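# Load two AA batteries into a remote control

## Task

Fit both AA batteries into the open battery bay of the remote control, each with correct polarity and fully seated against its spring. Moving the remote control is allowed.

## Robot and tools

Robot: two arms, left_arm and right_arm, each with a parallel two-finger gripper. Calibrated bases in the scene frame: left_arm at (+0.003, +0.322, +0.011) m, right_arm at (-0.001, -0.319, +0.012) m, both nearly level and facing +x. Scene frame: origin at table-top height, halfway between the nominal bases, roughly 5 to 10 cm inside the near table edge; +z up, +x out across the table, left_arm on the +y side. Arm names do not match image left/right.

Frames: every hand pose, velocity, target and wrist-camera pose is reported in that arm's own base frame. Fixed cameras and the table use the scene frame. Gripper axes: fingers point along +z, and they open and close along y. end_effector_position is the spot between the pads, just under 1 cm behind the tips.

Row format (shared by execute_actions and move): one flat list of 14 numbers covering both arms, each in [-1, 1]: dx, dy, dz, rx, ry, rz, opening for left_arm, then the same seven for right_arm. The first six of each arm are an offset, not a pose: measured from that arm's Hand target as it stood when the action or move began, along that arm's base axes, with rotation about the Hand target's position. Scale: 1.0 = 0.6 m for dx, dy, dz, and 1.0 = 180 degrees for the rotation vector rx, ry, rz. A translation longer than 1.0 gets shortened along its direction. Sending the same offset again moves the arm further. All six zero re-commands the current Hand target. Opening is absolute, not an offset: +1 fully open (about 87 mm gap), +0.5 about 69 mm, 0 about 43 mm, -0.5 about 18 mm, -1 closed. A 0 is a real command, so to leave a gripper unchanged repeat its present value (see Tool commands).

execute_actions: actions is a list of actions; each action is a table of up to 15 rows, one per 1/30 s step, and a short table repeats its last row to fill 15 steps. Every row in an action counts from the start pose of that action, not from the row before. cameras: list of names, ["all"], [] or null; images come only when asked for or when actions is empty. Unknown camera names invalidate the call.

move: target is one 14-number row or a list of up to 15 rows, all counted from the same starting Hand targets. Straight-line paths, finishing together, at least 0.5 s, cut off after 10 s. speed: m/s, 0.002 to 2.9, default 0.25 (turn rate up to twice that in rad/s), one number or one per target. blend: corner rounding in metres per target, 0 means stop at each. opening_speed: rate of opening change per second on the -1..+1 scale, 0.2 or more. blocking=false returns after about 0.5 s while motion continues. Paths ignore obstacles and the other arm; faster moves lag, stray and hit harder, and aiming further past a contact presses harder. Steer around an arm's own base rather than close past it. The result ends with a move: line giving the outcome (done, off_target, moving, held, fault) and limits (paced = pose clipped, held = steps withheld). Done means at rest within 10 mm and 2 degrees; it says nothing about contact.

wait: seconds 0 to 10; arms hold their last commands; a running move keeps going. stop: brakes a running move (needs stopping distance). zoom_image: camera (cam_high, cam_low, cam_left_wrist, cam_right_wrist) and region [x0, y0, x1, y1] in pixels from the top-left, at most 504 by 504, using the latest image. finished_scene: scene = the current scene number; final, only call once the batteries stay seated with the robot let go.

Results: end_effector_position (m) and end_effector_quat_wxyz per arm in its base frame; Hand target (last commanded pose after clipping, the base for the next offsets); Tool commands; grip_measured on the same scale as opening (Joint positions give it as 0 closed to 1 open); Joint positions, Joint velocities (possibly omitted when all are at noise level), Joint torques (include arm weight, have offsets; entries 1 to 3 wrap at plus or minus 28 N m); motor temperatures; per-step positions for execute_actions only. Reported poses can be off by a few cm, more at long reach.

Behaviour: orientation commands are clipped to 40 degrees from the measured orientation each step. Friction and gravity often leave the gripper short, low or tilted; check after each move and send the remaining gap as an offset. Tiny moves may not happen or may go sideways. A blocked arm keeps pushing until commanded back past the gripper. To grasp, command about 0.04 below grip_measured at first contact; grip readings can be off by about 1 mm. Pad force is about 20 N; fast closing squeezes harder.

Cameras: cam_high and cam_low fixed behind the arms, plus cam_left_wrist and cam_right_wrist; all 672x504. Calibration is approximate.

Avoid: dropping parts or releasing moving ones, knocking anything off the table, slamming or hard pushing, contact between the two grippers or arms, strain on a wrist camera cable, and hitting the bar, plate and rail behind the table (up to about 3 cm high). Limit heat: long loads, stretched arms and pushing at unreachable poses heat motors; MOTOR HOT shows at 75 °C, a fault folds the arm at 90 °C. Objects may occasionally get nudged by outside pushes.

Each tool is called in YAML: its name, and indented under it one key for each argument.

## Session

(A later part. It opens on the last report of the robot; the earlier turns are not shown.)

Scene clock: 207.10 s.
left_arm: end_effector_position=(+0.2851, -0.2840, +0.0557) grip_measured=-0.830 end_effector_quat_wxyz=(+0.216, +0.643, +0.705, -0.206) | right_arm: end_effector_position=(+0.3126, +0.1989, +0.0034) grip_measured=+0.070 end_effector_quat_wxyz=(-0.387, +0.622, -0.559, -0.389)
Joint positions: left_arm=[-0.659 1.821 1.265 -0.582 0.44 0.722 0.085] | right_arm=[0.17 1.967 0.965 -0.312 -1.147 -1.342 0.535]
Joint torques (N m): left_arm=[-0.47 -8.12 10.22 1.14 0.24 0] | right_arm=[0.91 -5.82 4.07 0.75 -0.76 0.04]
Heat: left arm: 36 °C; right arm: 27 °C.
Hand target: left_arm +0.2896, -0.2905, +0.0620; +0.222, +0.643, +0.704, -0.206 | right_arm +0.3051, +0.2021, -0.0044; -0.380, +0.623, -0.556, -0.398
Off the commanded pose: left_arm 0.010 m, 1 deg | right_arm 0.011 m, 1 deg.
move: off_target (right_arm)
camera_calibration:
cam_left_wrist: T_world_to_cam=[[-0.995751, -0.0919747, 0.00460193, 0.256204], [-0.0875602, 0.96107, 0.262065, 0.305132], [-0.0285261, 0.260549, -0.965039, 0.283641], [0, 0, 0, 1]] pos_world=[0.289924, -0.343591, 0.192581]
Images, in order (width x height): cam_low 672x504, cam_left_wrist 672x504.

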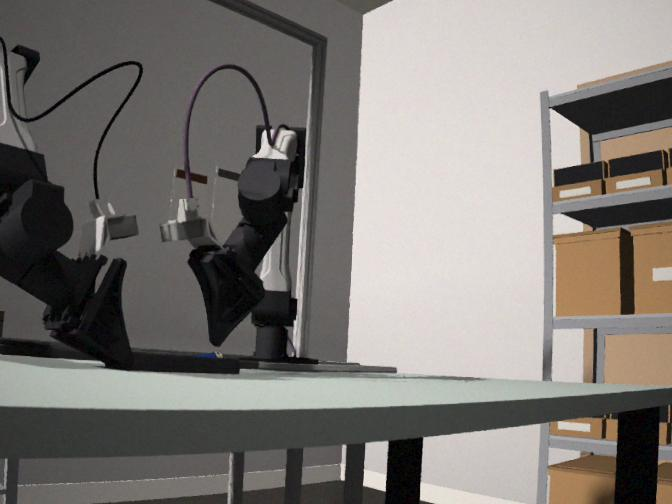

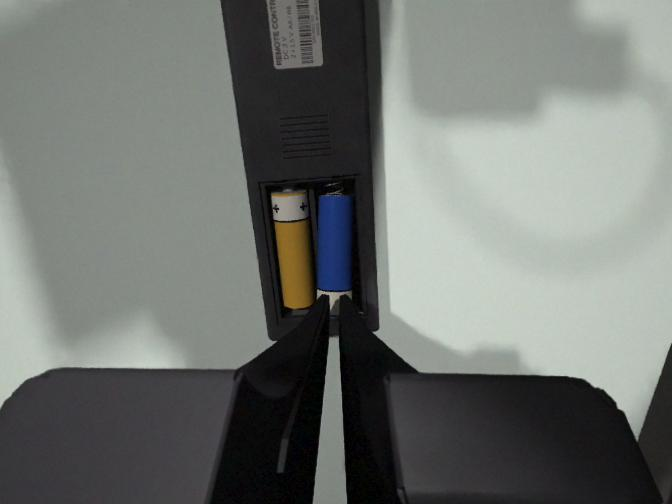

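move:
  target:
    - [-0.002,0.007,-0.025,0,0,0,-0.83,0,0,0,0,0,0,0.0]
    - [-0.002,0.009,-0.1,0,0,0,-0.83,0,0,0,0,0,0,0.0]
  speed: 0.06
  cameras: ["cam_left_wrist","cam_low"]

zoom_image:
  camera: "cam_left_wrist"
  region: [240, 180, 440, 330]

zoom_image:
  camera: "cam_low"
  region: [90, 300, 290, 400]

Scene clock: 209.80 s.
left_arm: end_effector_position=(+0.3028, -0.2988, +0.0394) grip_measured=-0.829 end_effector_quat_wxyz=(+0.271, +0.642, +0.685, -0.210) | right_arm: end_effector_position=(+0.3125, +0.1989, +0.0034) grip_measured=+0.070 end_effector_quat_wxyz=(-0.387, +0.622, -0.559, -0.389)
Joint positions: left_arm=[-0.653 1.847 1.182 -0.358 0.46 0.722 0.085] | right_arm=[0.17 1.967 0.965 -0.313 -1.147 -1.342 0.535]
Joint torques (N m): left_arm=[-0.08 -4.14 2.65 1.27 -0.01 0.09] | right_arm=[0.81 -5.67 4.05 0.72 -0.72 -0.01]
Heat: left arm: 35 °C; right arm: 27 °C.
Hand target: left_arm +0.2884, -0.2851, +0.0019; +0.222, +0.642, +0.704, -0.206 | right_arm +0.3051, +0.2021, -0.0044; -0.380, +0.622, -0.556, -0.398
Off the commanded pose: left_arm 0.042 m, 6 deg | right_arm 0.011 m, 1 deg.
move: off_target (left_arm, right_arm)
camera_calibration:
cam_left_wrist: T_world_to_cam=[[-0.993502, -0.0914636, -0.0677306, 0.274809], [-0.101935, 0.979789, 0.17211, 0.338606], [0.0506199, 0.177896, -0.982746, 0.224346], [0, 0, 0, 1]] pos_world=[0.296182, -0.346538, 0.180811]
Images, in order (width x height): cam_low 672x504, cam_left_wrist 672x504.

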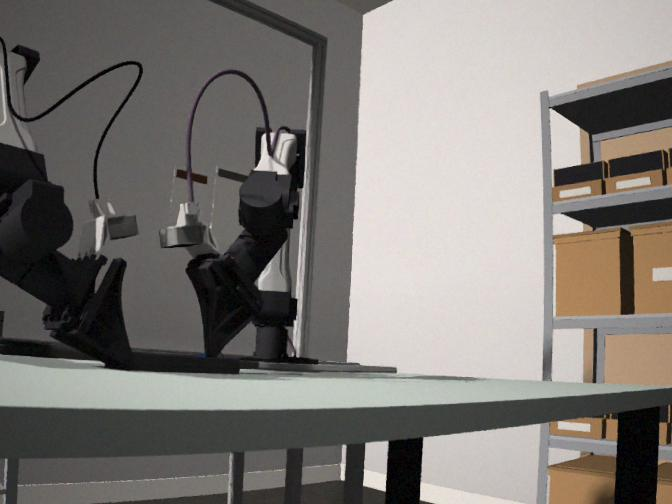

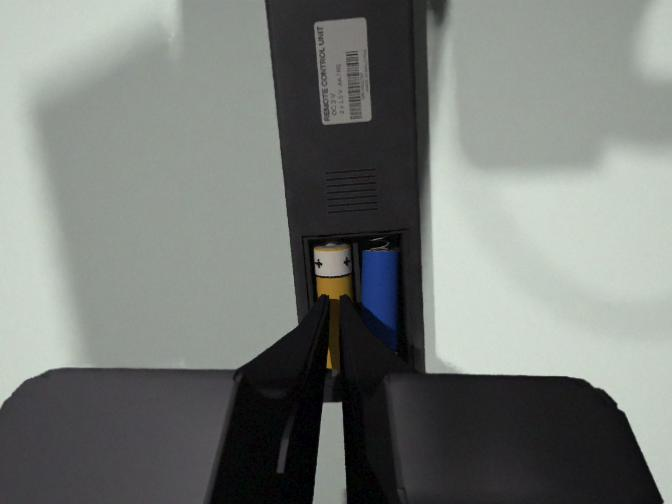

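Scaled by 2.520 from the camera's 672x504 image, which has a finer 960x720 frame.

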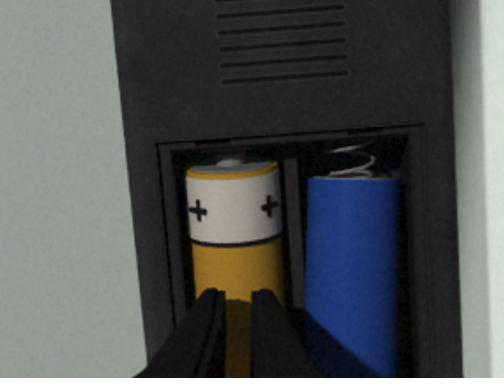

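Scaled by 2.520 from the camera's 672x504 image, which has a finer 960x720 frame.

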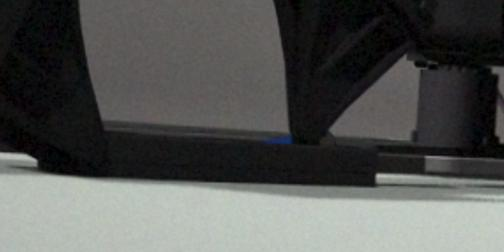

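move:
  target:
    - [0.0,0,0.095,0,0,0,-0.83,0,0,0,0,0,0,0.0]
  speed: 0.15
  cameras: ["cam_left_wrist","cam_low"]

zoom_image:
  camera: "cam_left_wrist"
  region: [240, 180, 440, 330]

zoom_image:
  camera: "cam_low"
  region: [90, 300, 290, 400]

Scene clock: 211.47 s.
left_arm: end_effector_position=(+0.2883, -0.2816, +0.0415) grip_measured=-0.830 end_effector_quat_wxyz=(+0.213, +0.641, +0.709, -0.202) | right_arm: end_effector_position=(+0.3116, +0.1999, +0.0034) grip_measured=+0.070 end_effector_quat_wxyz=(-0.386, +0.622, -0.558, -0.390)
Joint positions: left_arm=[-0.653 1.847 1.242 -0.541 0.431 0.722 0.085] | right_arm=[0.173 1.967 0.965 -0.314 -1.148 -1.342 0.535]
Joint torques (N m): left_arm=[-0.23 -11.81 9.87 0.81 0.39 0.1] | right_arm=[0.65 -5.67 4 0.8 -0.7 0.04]
Heat: left arm: 35 °C; right arm: 27 °C.
Hand target: left_arm +0.2884, -0.2852, +0.0590; +0.222, +0.642, +0.704, -0.207 | right_arm +0.3051, +0.2021, -0.0044; -0.380, +0.622, -0.556, -0.398
Off the commanded pose: left_arm 0.018 m, 1 deg | right_arm 0.010 m, 1 deg.
move: off_target (left_arm)
camera_calibration:
cam_left_wrist: T_world_to_cam=[[-0.994788, -0.101844, 0.00489075, 0.256646], [-0.0966765, 0.957381, 0.272166, 0.307953], [-0.0324009, 0.270275, -0.962238, 0.273162], [0, 0, 0, 1]] pos_world=[0.293931, -0.342519, 0.177777]
Images, in order (width x height): cam_low 672x504, cam_left_wrist 672x504.

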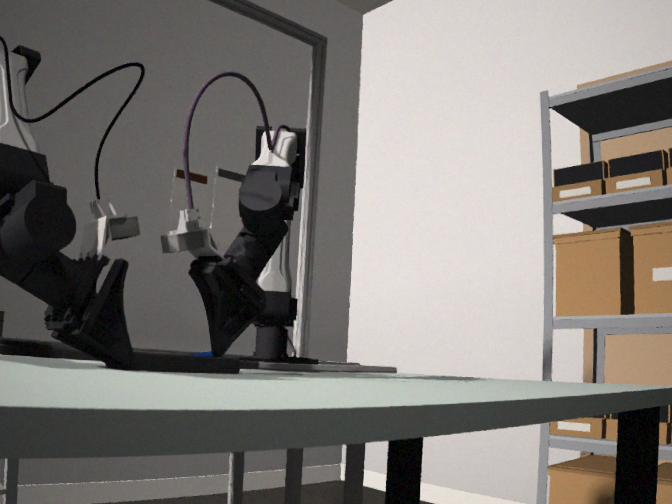

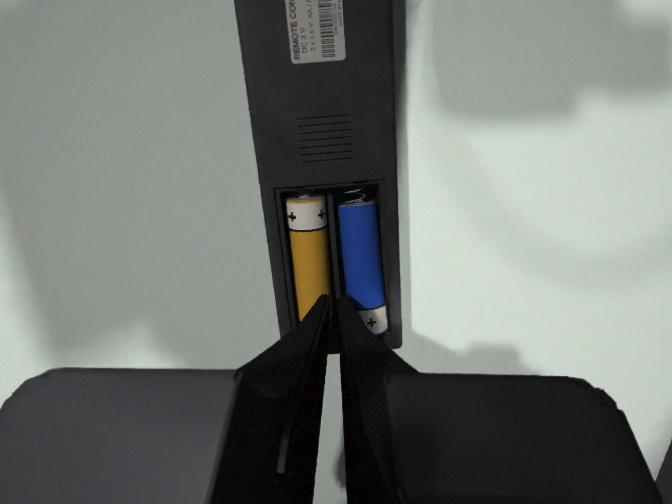

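Scaled by 2.520 from the camera's 672x504 image, which has a finer 960x720 frame.

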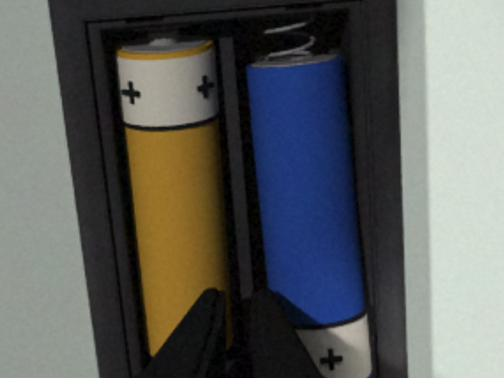

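Scaled by 2.520 from the camera's 672x504 image, which has a finer 960x720 frame.

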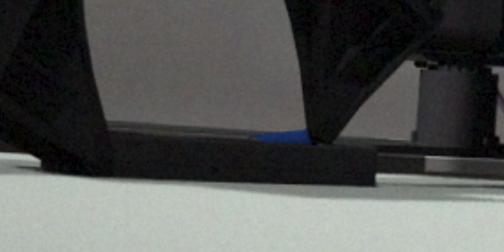

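move:
  target:
    - [-0.01,0.06,0.1,0,0,0,-0.83,0,0,0,0,0,0,0.0]
  speed: 0.2
  cameras: ["cam_left_wrist","cam_low","cam_right_wrist"]

zoom_image:
  camera: "cam_left_wrist"
  region: [240, 130, 440, 330]

zoom_image:
  camera: "cam_low"
  region: [90, 300, 290, 400]

zoom_image:
  camera: "cam_right_wrist"
  region: [230, 0, 430, 110]

Scene clock: 213.20 s.
left_arm: end_effector_position=(+0.2787, -0.2452, +0.1016) grip_measured=-0.830 end_effector_quat_wxyz=(+0.202, +0.637, +0.715, -0.204) | right_arm: end_effector_position=(+0.3112, +0.2002, +0.0034) grip_measured=+0.070 end_effector_quat_wxyz=(-0.386, +0.623, -0.558, -0.390)
Joint positions: left_arm=[-0.583 1.709 1.33 -0.819 0.458 0.784 0.085] | right_arm=[0.174 1.967 0.965 -0.316 -1.148 -1.343 0.535]
Joint torques (N m): left_arm=[0.25 -10.44 10.13 0.95 0.43 0.22] | right_arm=[0.46 -5.68 4.11 0.78 -0.72 0.04]
Heat: left arm: 36 °C; right arm: 27 °C.
Hand target: left_arm +0.2824, -0.2492, +0.1190; +0.222, +0.643, +0.704, -0.206 | right_arm +0.3051, +0.2022, -0.0044; -0.380, +0.623, -0.556, -0.398
Off the commanded pose: left_arm 0.018 m, 3 deg | right_arm 0.010 m, 1 deg.
move: off_target (left_arm)
camera_calibration:
cam_left_wrist: T_world_to_cam=[[-0.993606, -0.109898, 0.0258891, 0.245982], [-0.0979324, 0.952979, 0.286774, 0.253704], [-0.0561877, 0.282405, -0.957648, 0.330068], [0, 0, 0, 1]] pos_world=[0.287801, -0.307955, 0.236964]
cam_right_wrist: T_world_to_cam=[[0.993777, 0.0977489, 0.0534001, -0.330494], [0.108841, -0.954067, -0.279122, 0.17953], [0.0236633, 0.283198, -0.95877, 0.0780058], [0, 0, 0, 1]] pos_world=[0.307051, 0.181498, 0.142549]
Images, in order (width x height): cam_low 672x504, cam_left_wrist 672x504, cam_right_wrist 672x504.

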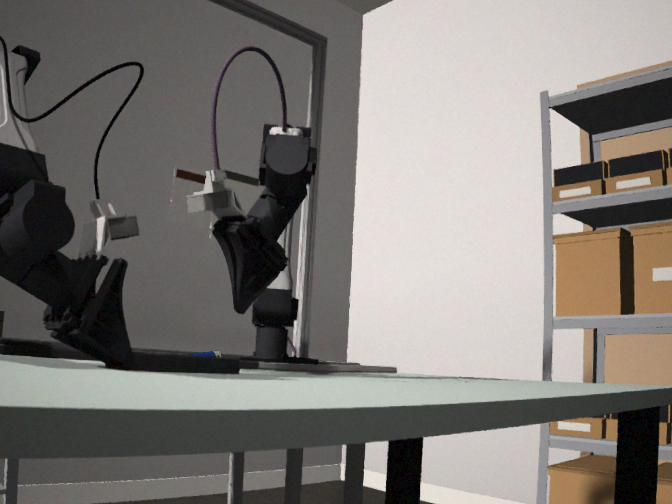

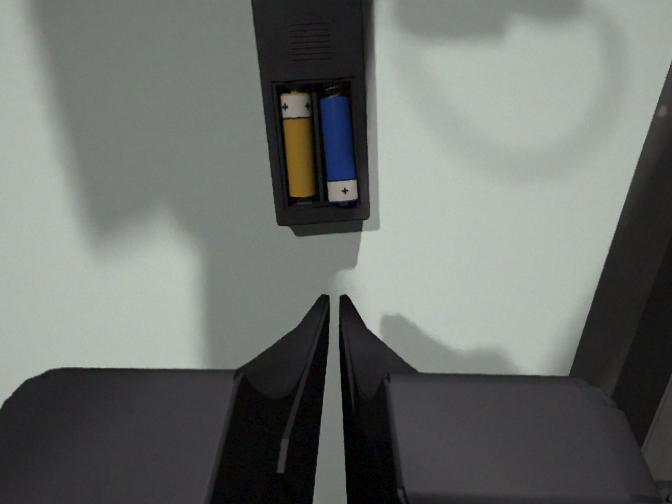

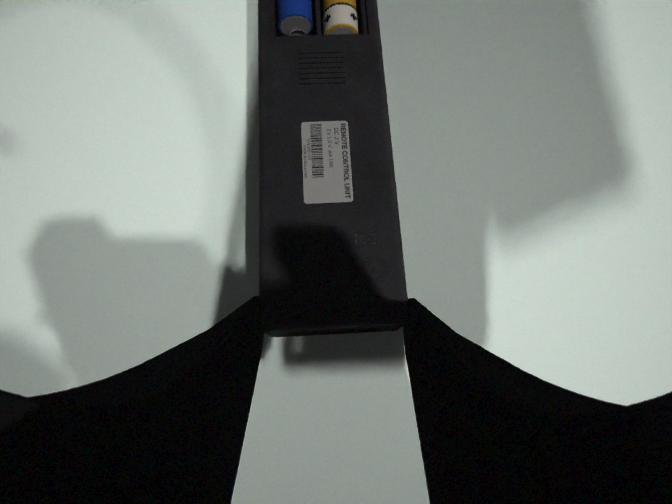

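Scaled by 2.520 from the camera's 672x504 image, which has a finer 960x720 frame.

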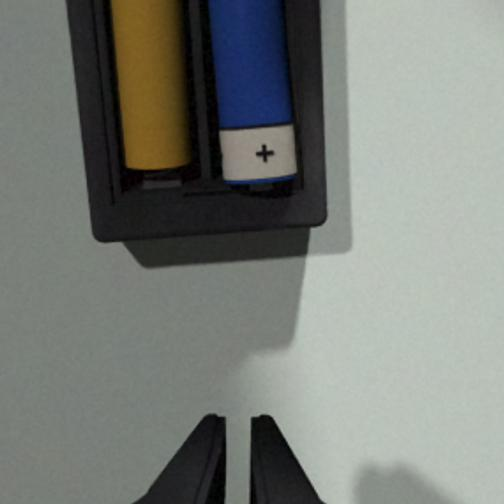

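Scaled by 2.520 from the camera's 672x504 image, which has a finer 960x720 frame.

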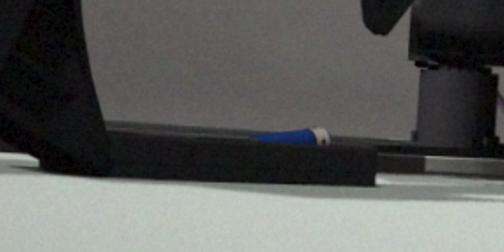

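Scaled by 2.520 from the camera's 672x504 image, which has a finer 960x720 frame.

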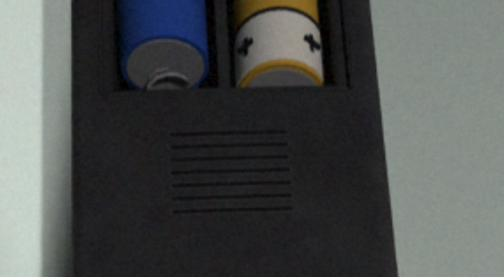

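move:
  target:
    - [-0.005,-0.05,-0.08,0,0,0,-0.83,0,0,0,0,0,0,0.0]
    - [-0.005,-0.05,-0.105,0,0,0,-0.83,0,0,0,0,0,0,0.0]
  speed: 0.15
  cameras: ["cam_left_wrist","cam_low"]

zoom_image:
  camera: "cam_left_wrist"
  region: [240, 180, 440, 330]

zoom_image:
  camera: "cam_low"
  region: [90, 300, 290, 400]

Scene clock: 215.93 s.
left_arm: end_effector_position=(+0.2798, -0.2775, +0.0602) grip_measured=-0.830 end_effector_quat_wxyz=(+0.221, +0.644, +0.703, -0.206) | right_arm: end_effector_position=(+0.3112, +0.2002, +0.0034) grip_measured=+0.070 end_effector_quat_wxyz=(-0.386, +0.623, -0.558, -0.390)
Joint positions: left_arm=[-0.654 1.78 1.229 -0.581 0.442 0.73 0.085] | right_arm=[0.174 1.967 0.965 -0.316 -1.148 -1.343 0.535]
Joint torques (N m): left_arm=[-0.24 -8.17 5.75 1.55 0.25 -0.02] | right_arm=[0.51 -5.76 4.01 0.76 -0.7 -0.01]
Heat: left arm: 36 °C; right arm: 27 °C.
Hand target: left_arm +0.2794, -0.2791, +0.0560; +0.222, +0.642, +0.704, -0.207 | right_arm +0.3051, +0.2022, -0.0044; -0.380, +0.623, -0.556, -0.398
Off the commanded pose: left_arm 0.005 m, 0 deg | right_arm 0.010 m, 1 deg.
move: done
camera_calibration:
cam_left_wrist: T_world_to_cam=[[-0.995951, -0.0898238, -0.00361894, 0.252651], [-0.0877505, 0.962642, 0.256164, 0.298081], [-0.0195259, 0.255444, -0.966627, 0.282351], [0, 0, 0, 1]] pos_world=[0.283298, -0.336376, 0.197485]
Images, in order (width x height): cam_low 672x504, cam_left_wrist 672x504.

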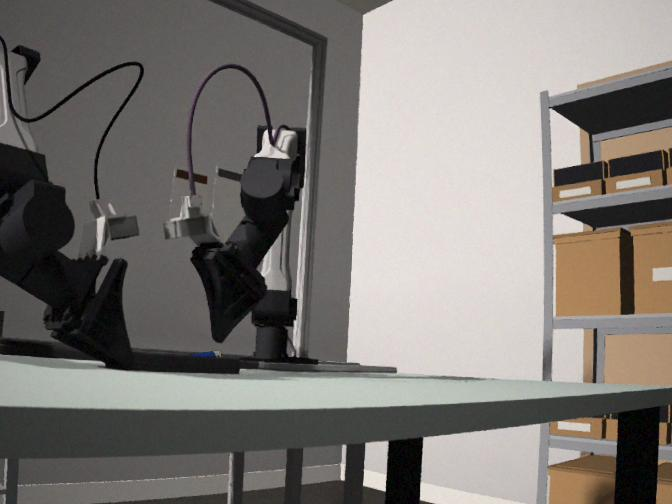

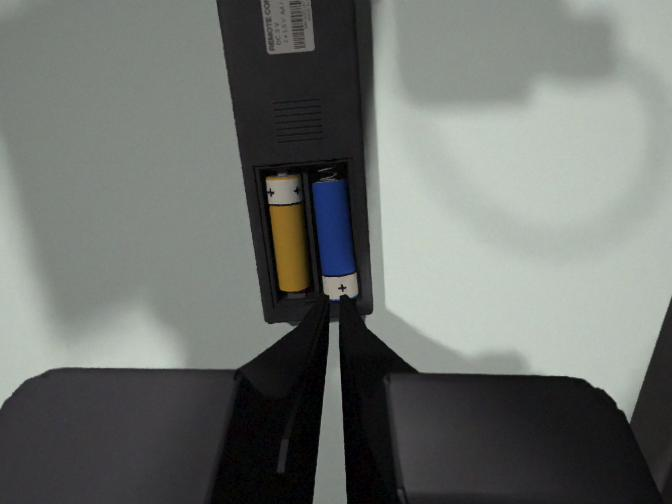

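Scaled by 2.520 from the camera's 672x504 image, which has a finer 960x720 frame.

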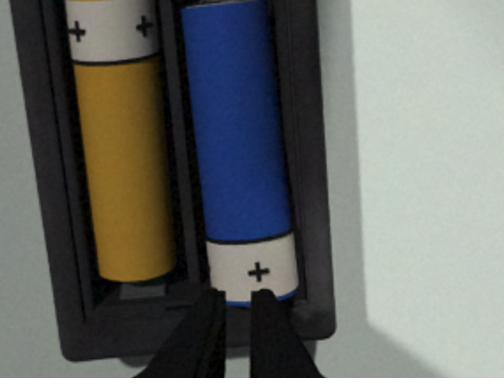

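Scaled by 2.520 from the camera's 672x504 image, which has a finer 960x720 frame.

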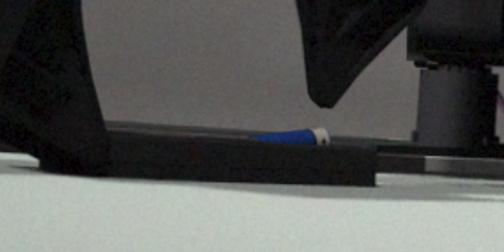

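move:
  target:
    - [-0.005,0.004,-0.02,0,0,0,-0.83,0,0,0,0,0,0,0.0]
    - [-0.02,0.018,-0.08,0,0,0,-0.83,0,0,0,0,0,0,0.0]
  speed: 0.06
  cameras: ["cam_left_wrist","cam_low"]

zoom_image:
  camera: "cam_left_wrist"
  region: [240, 180, 440, 330]

zoom_image:
  camera: "cam_low"
  region: [90, 300, 290, 400]

Scene clock: 218.40 s.
left_arm: end_effector_position=(+0.2768, -0.2735, +0.0381) grip_measured=-0.830 end_effector_quat_wxyz=(+0.249, +0.641, +0.696, -0.208) | right_arm: end_effector_position=(+0.3112, +0.2002, +0.0034) grip_measured=+0.070 end_effector_quat_wxyz=(-0.386, +0.623, -0.558, -0.390)
Joint positions: left_arm=[-0.645 1.752 1.078 -0.398 0.455 0.726 0.085] | right_arm=[0.174 1.967 0.965 -0.316 -1.148 -1.343 0.535]
Joint torques (N m): left_arm=[-0.72 -3.73 2.15 1.78 0.12 0.08] | right_arm=[0.5 -5.63 4.01 0.79 -0.71 0.02]
Heat: left arm: 35 °C; right arm: 27 °C.
Hand target: left_arm +0.2674, -0.2684, +0.0080; +0.222, +0.642, +0.704, -0.207 | right_arm +0.3051, +0.2022, -0.0043; -0.380, +0.622, -0.556, -0.399
Off the commanded pose: left_arm 0.032 m, 3 deg | right_arm 0.010 m, 1 deg.
move: off_target (left_arm)
camera_calibration:
cam_left_wrist: T_world_to_cam=[[-0.994519, -0.0977813, -0.0370285, 0.248677], [-0.103385, 0.972525, 0.208581, 0.308531], [0.0156158, 0.211266, -0.977304, 0.238564], [0, 0, 0, 1]] pos_world=[0.275486, -0.326138, 0.178003]
Images, in order (width x height): cam_low 672x504, cam_left_wrist 672x504.

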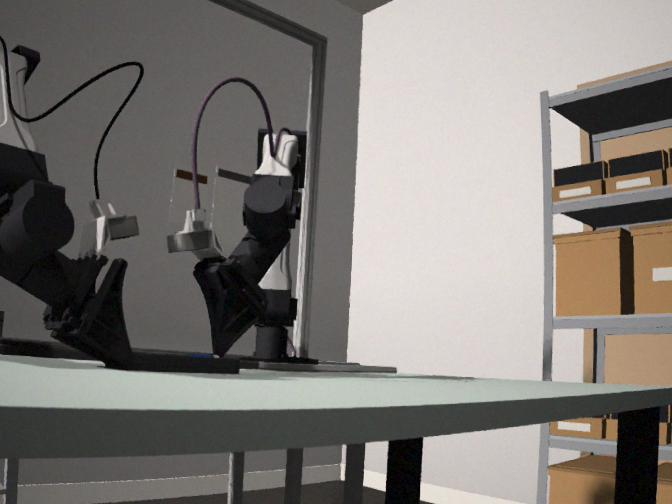

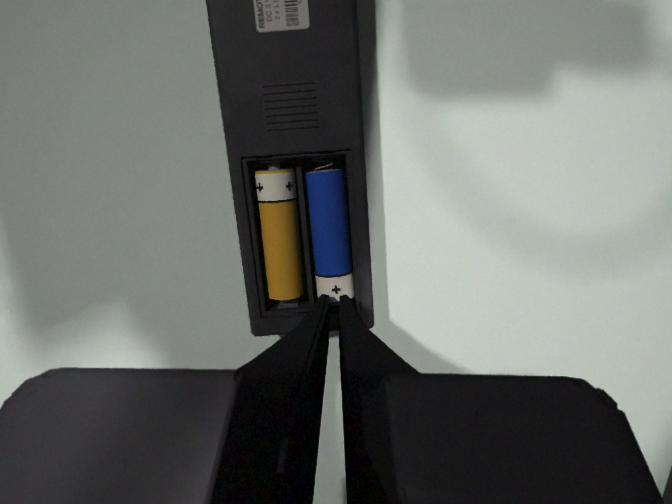

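Scaled by 2.520 from the camera's 672x504 image, which has a finer 960x720 frame.

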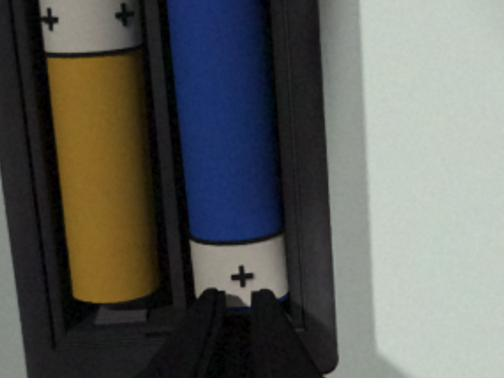

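Scaled by 2.520 from the camera's 672x504 image, which has a finer 960x720 frame.

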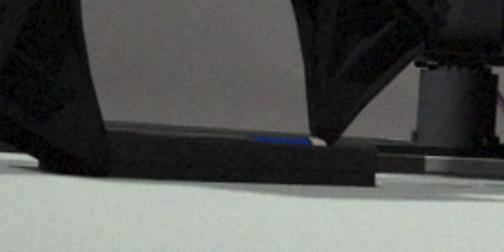

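move:
  target:
    - [-0.012,0.002,-0.06,0,0,0,-0.83,0,0,0,0,0,0,0.0]
  speed: 0.06
  cameras: ["cam_left_wrist","cam_low"]

zoom_image:
  camera: "cam_left_wrist"
  region: [240, 180, 440, 330]

zoom_image:
  camera: "cam_low"
  region: [90, 300, 290, 400]

Scene clock: 220.03 s.
left_arm: end_effector_position=(+0.2831, -0.2789, +0.0336) grip_measured=-0.828 end_effector_quat_wxyz=(+0.293, +0.636, +0.682, -0.212) | right_arm: end_effector_position=(+0.3139, +0.1962, +0.0031) grip_measured=+0.070 end_effector_quat_wxyz=(-0.388, +0.620, -0.562, -0.387)
Joint positions: left_arm=[-0.638 1.733 0.989 -0.232 0.471 0.716 0.086] | right_arm=[0.162 1.967 0.965 -0.315 -1.145 -1.343 0.535]
Joint torques (N m): left_arm=[-1.87 1.65 0.5 1.59 -0.14 0.11] | right_arm=[1.55 -5.78 4.03 0.78 -0.75 0]
Heat: left arm: 35 °C; right arm: 27 °C.
Hand target: left_arm +0.2602, -0.2672, -0.0279; +0.222, +0.643, +0.704, -0.206 | right_arm +0.3051, +0.2021, -0.0044; -0.380, +0.622, -0.556, -0.399
Off the commanded pose: left_arm 0.067 m, 9 deg | right_arm 0.013 m, 2 deg.
move: off_target (left_arm, right_arm)
camera_calibration:
cam_left_wrist: T_world_to_cam=[[-0.989928, -0.107826, -0.0917368, 0.25195], [-0.119513, 0.98385, 0.133251, 0.325577], [0.0758873, 0.142873, -0.986828, 0.199307], [0, 0, 0, 1]] pos_world=[0.273198, -0.321628, 0.176411]
Images, in order (width x height): cam_low 672x504, cam_left_wrist 672x504.

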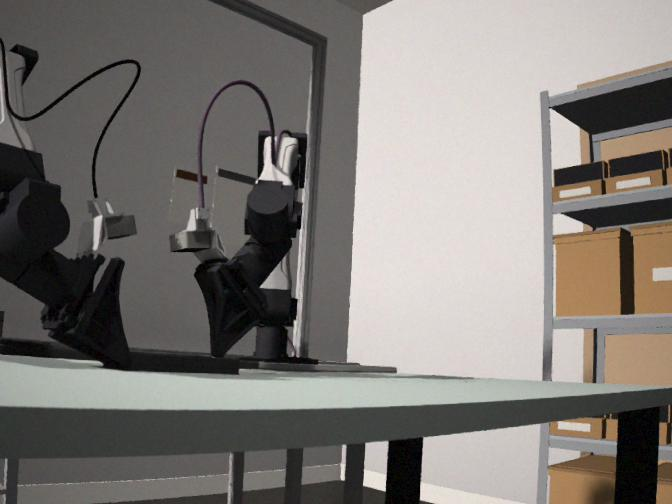

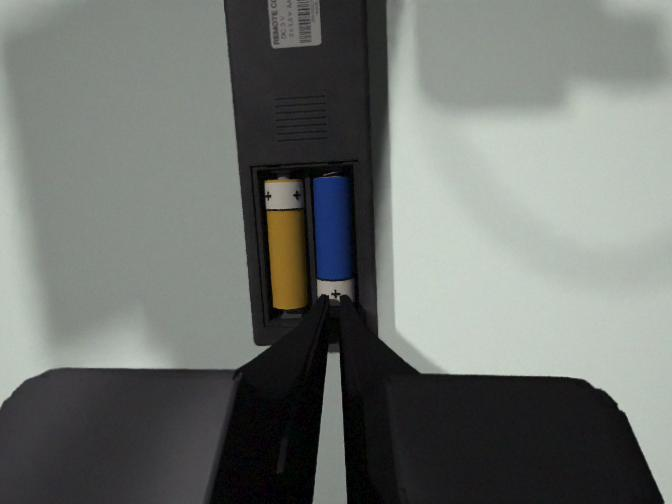

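Scaled by 2.520 from the camera's 672x504 image, which has a finer 960x720 frame.

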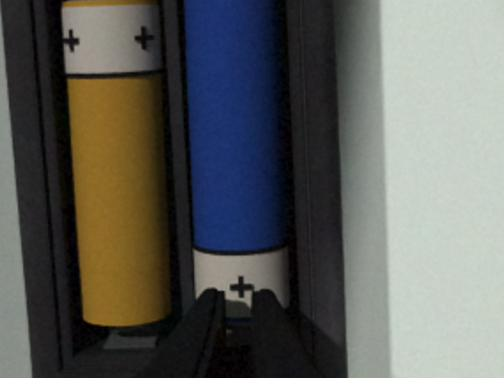

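Scaled by 2.520 from the camera's 672x504 image, which has a finer 960x720 frame.

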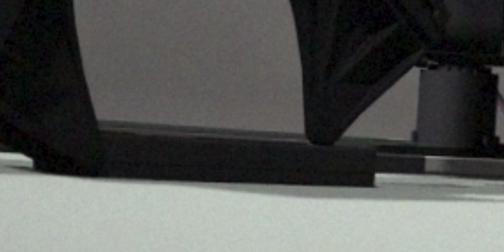

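move:
  target:
    - [0.022,-0.018,0.1,0,0,0,-0.83,0,0,0,0,0,0,0.0]
    - [0.02,0.04,0.21,0,0,0,-0.83,0,0,0,0,0,0,0.0]
  speed: 0.2
  cameras: ["cam_left_wrist","cam_low","cam_right_wrist"]

zoom_image:
  camera: "cam_left_wrist"
  region: [240, 60, 440, 260]

zoom_image:
  camera: "cam_low"
  region: [90, 300, 290, 400]

zoom_image:
  camera: "cam_right_wrist"
  region: [230, 0, 430, 110]

Scene clock: 222.77 s.
left_arm: end_effector_position=(+0.2680, -0.2385, +0.0816) grip_measured=-0.830 end_effector_quat_wxyz=(+0.203, +0.637, +0.716, -0.203) | right_arm: end_effector_position=(+0.3113, +0.2006, +0.0035) grip_measured=+0.070 end_effector_quat_wxyz=(-0.386, +0.623, -0.557, -0.390)
Joint positions: left_arm=[-0.585 1.674 1.209 -0.731 0.456 0.782 0.085] | right_arm=[0.175 1.967 0.965 -0.314 -1.148 -1.343 0.535]
Joint torques (N m): left_arm=[0.12 -9.83 9.88 0.96 0.44 0.19] | right_arm=[0.39 -5.63 4.04 0.77 -0.74 0.01]
Heat: left arm: 35 °C; right arm: 27 °C.
Hand target: left_arm +0.2723, -0.2431, +0.0980; +0.222, +0.642, +0.704, -0.206 | right_arm +0.3052, +0.2021, -0.0043; -0.380, +0.622, -0.556, -0.398
Off the commanded pose: left_arm 0.018 m, 3 deg | right_arm 0.010 m, 1 deg.
move: off_target (left_arm)
camera_calibration:
cam_left_wrist: T_world_to_cam=[[-0.993512, -0.110998, 0.0247811, 0.236407], [-0.0993317, 0.952995, 0.28624, 0.252313], [-0.0553884, 0.281921, -0.957837, 0.308033], [0, 0, 0, 1]] pos_world=[0.276998, -0.301053, 0.216965]
cam_right_wrist: T_world_to_cam=[[0.993586, 0.0988606, 0.0548979, -0.330701], [0.110334, -0.953888, -0.279149, 0.179474], [0.0247696, 0.283415, -0.958677, 0.0776001], [0, 0, 0, 1]] pos_world=[0.306855, 0.181898, 0.142648]
Images, in order (width x height): cam_low 672x504, cam_left_wrist 672x504, cam_right_wrist 672x504.

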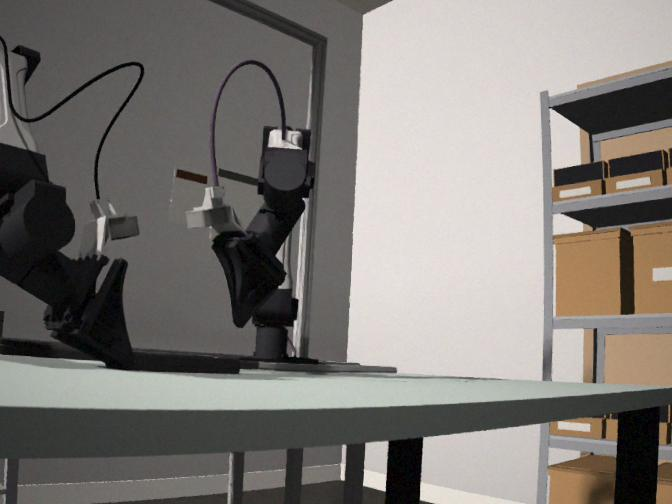

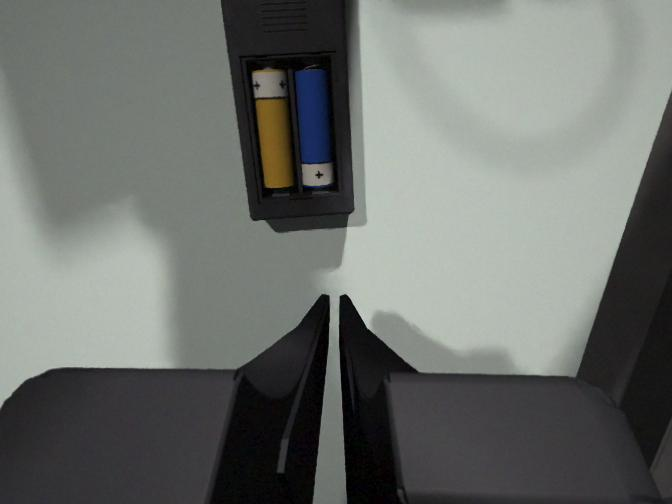

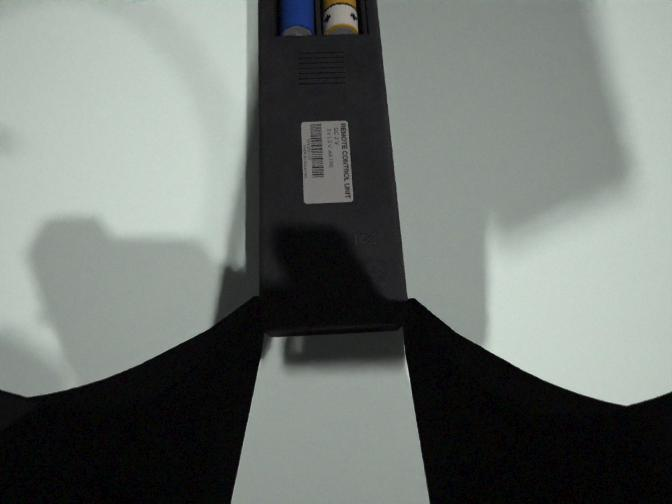

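Scaled by 2.520 from the camera's 672x504 image, which has a finer 960x720 frame.

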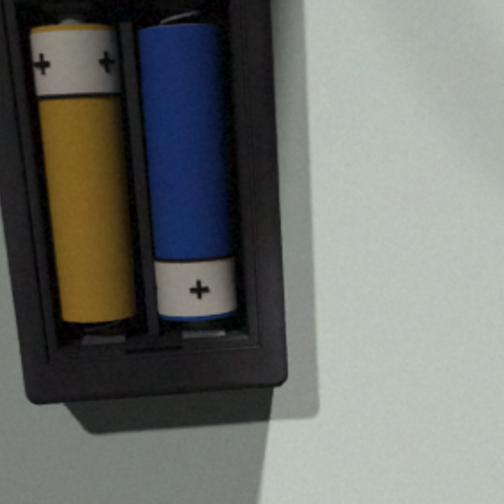

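Scaled by 2.520 from the camera's 672x504 image, which has a finer 960x720 frame.

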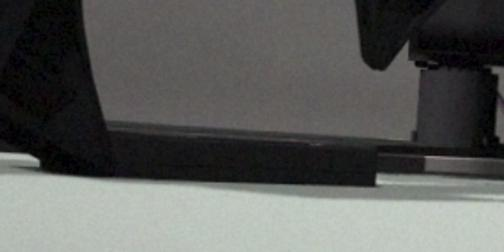

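Scaled by 2.520 from the camera's 672x504 image, which has a finer 960x720 frame.

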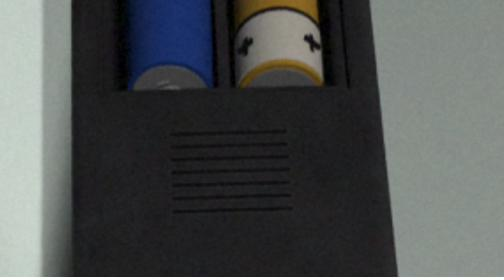

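move:
  target: [0,0,0,0,0,0,-0.83,0,0,0,0,0,0,0.5]
  opening_speed: 0.8

move:
  target: [0,0.05,0.05,0,0,0,-0.83,0,-0.01,0.15,0,0,0,0.6]
  speed: 0.15
  cameras: ["cam_left_wrist","cam_right_wrist"]

zoom_image:
  camera: "cam_right_wrist"
  region: [270, 0, 470, 200]

zoom_image:
  camera: "cam_left_wrist"
  region: [200, 0, 400, 200]

Scene clock: 224.30 s.
left_arm: end_effector_position=(+0.2678, -0.2384, +0.0816) grip_measured=-0.830 end_effector_quat_wxyz=(+0.202, +0.637, +0.716, -0.204) | right_arm: end_effector_position=(+0.3113, +0.2006, +0.0035) grip_measured=+0.500 end_effector_quat_wxyz=(-0.386, +0.623, -0.557, -0.390)
Joint positions: left_arm=[-0.585 1.674 1.209 -0.732 0.457 0.782 0.085] | right_arm=[0.175 1.967 0.965 -0.314 -1.148 -1.343 0.75]
Joint torques (N m): left_arm=[0.21 -9.81 9.83 0.96 0.46 0.23] | right_arm=[0.49 -5.74 4.03 0.79 -0.73 0]
Heat: left arm: 35 °C; right arm: 27 °C.
Hand target: left_arm +0.2723, -0.2431, +0.0980; +0.222, +0.642, +0.704, -0.207 | right_arm +0.3052, +0.2021, -0.0044; -0.380, +0.622, -0.556, -0.398
Off the commanded pose: left_arm 0.018 m, 3 deg | right_arm 0.010 m, 1 deg.
move: off_target (left_arm)

Scene clock: 225.83 s.
left_arm: end_effector_position=(+0.2671, -0.2097, +0.1075) grip_measured=-0.830 end_effector_quat_wxyz=(+0.196, +0.637, +0.716, -0.206) | right_arm: end_effector_position=(+0.2981, +0.1967, +0.0744) grip_measured=+0.600 end_effector_quat_wxyz=(-0.366, +0.617, -0.566, -0.407)
Joint positions: left_arm=[-0.505 1.621 1.263 -0.891 0.488 0.868 0.085] | right_arm=[0.169 1.8 1.088 -0.694 -1.151 -1.38 0.8]
Joint torques (N m): left_arm=[0.36 -10.35 10.4 0.84 0.46 0.24] | right_arm=[-0.68 -7.92 8.13 0.41 -0.72 -0.02]
Heat: left arm: 35 °C; right arm: 27 °C.
Hand target: left_arm +0.2723, -0.2132, +0.1280; +0.222, +0.642, +0.704, -0.206 | right_arm +0.3051, +0.1962, +0.0857; -0.380, +0.622, -0.556, -0.399
Off the commanded pose: left_arm 0.021 m, 3 deg | right_arm 0.013 m, 2 deg.
move: off_target (left_arm, right_arm)
camera_calibration:
cam_left_wrist: T_world_to_cam=[[-0.993463, -0.107683, 0.037882, 0.237453], [-0.0920575, 0.952, 0.291927, 0.214567], [-0.0674994, 0.286532, -0.95569, 0.328654], [0, 0, 0, 1]] pos_world=[0.277837, -0.272868, 0.242458]
cam_right_wrist: T_world_to_cam=[[0.994033, 0.109079, -0.000416955, -0.31918], [0.104712, -0.95529, -0.276506, 0.198683], [-0.0305595, 0.274813, -0.961012, 0.165423], [0, 0, 0, 1]] pos_world=[0.301526, 0.179155, 0.213777]
Images, in order (width x height): cam_left_wrist 672x504, cam_right_wrist 672x504.

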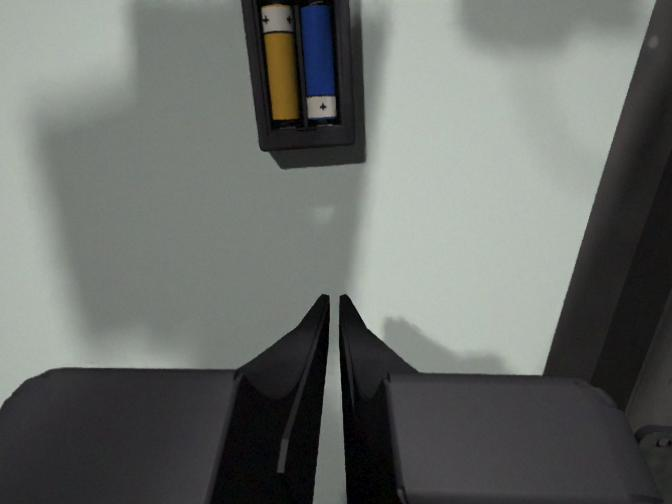

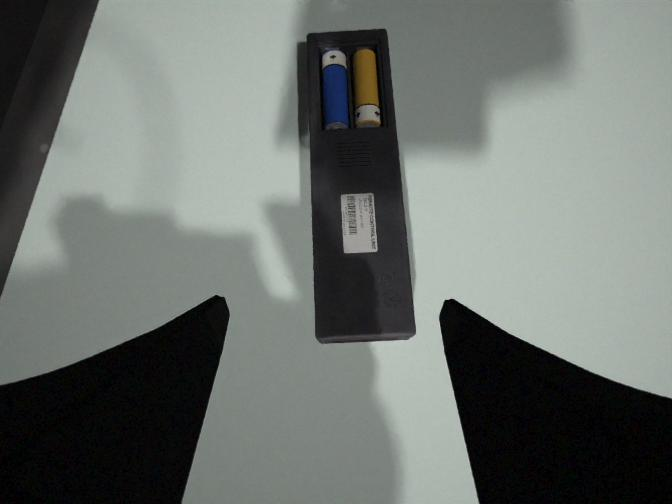

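Scaled by 2.520 from the camera's 672x504 image, which has a finer 960x720 frame.

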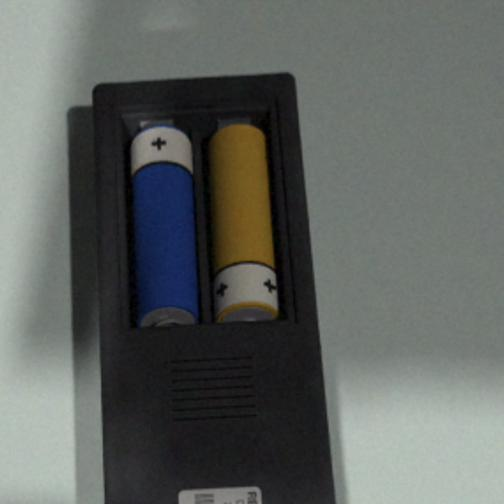

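Scaled by 2.520 from the camera's 672x504 image, which has a finer 960x720 frame.

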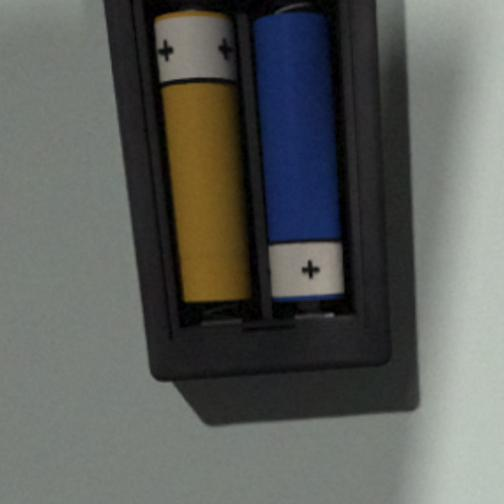

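finished_scene:
  scene: 2

The scene is finished: the task was done.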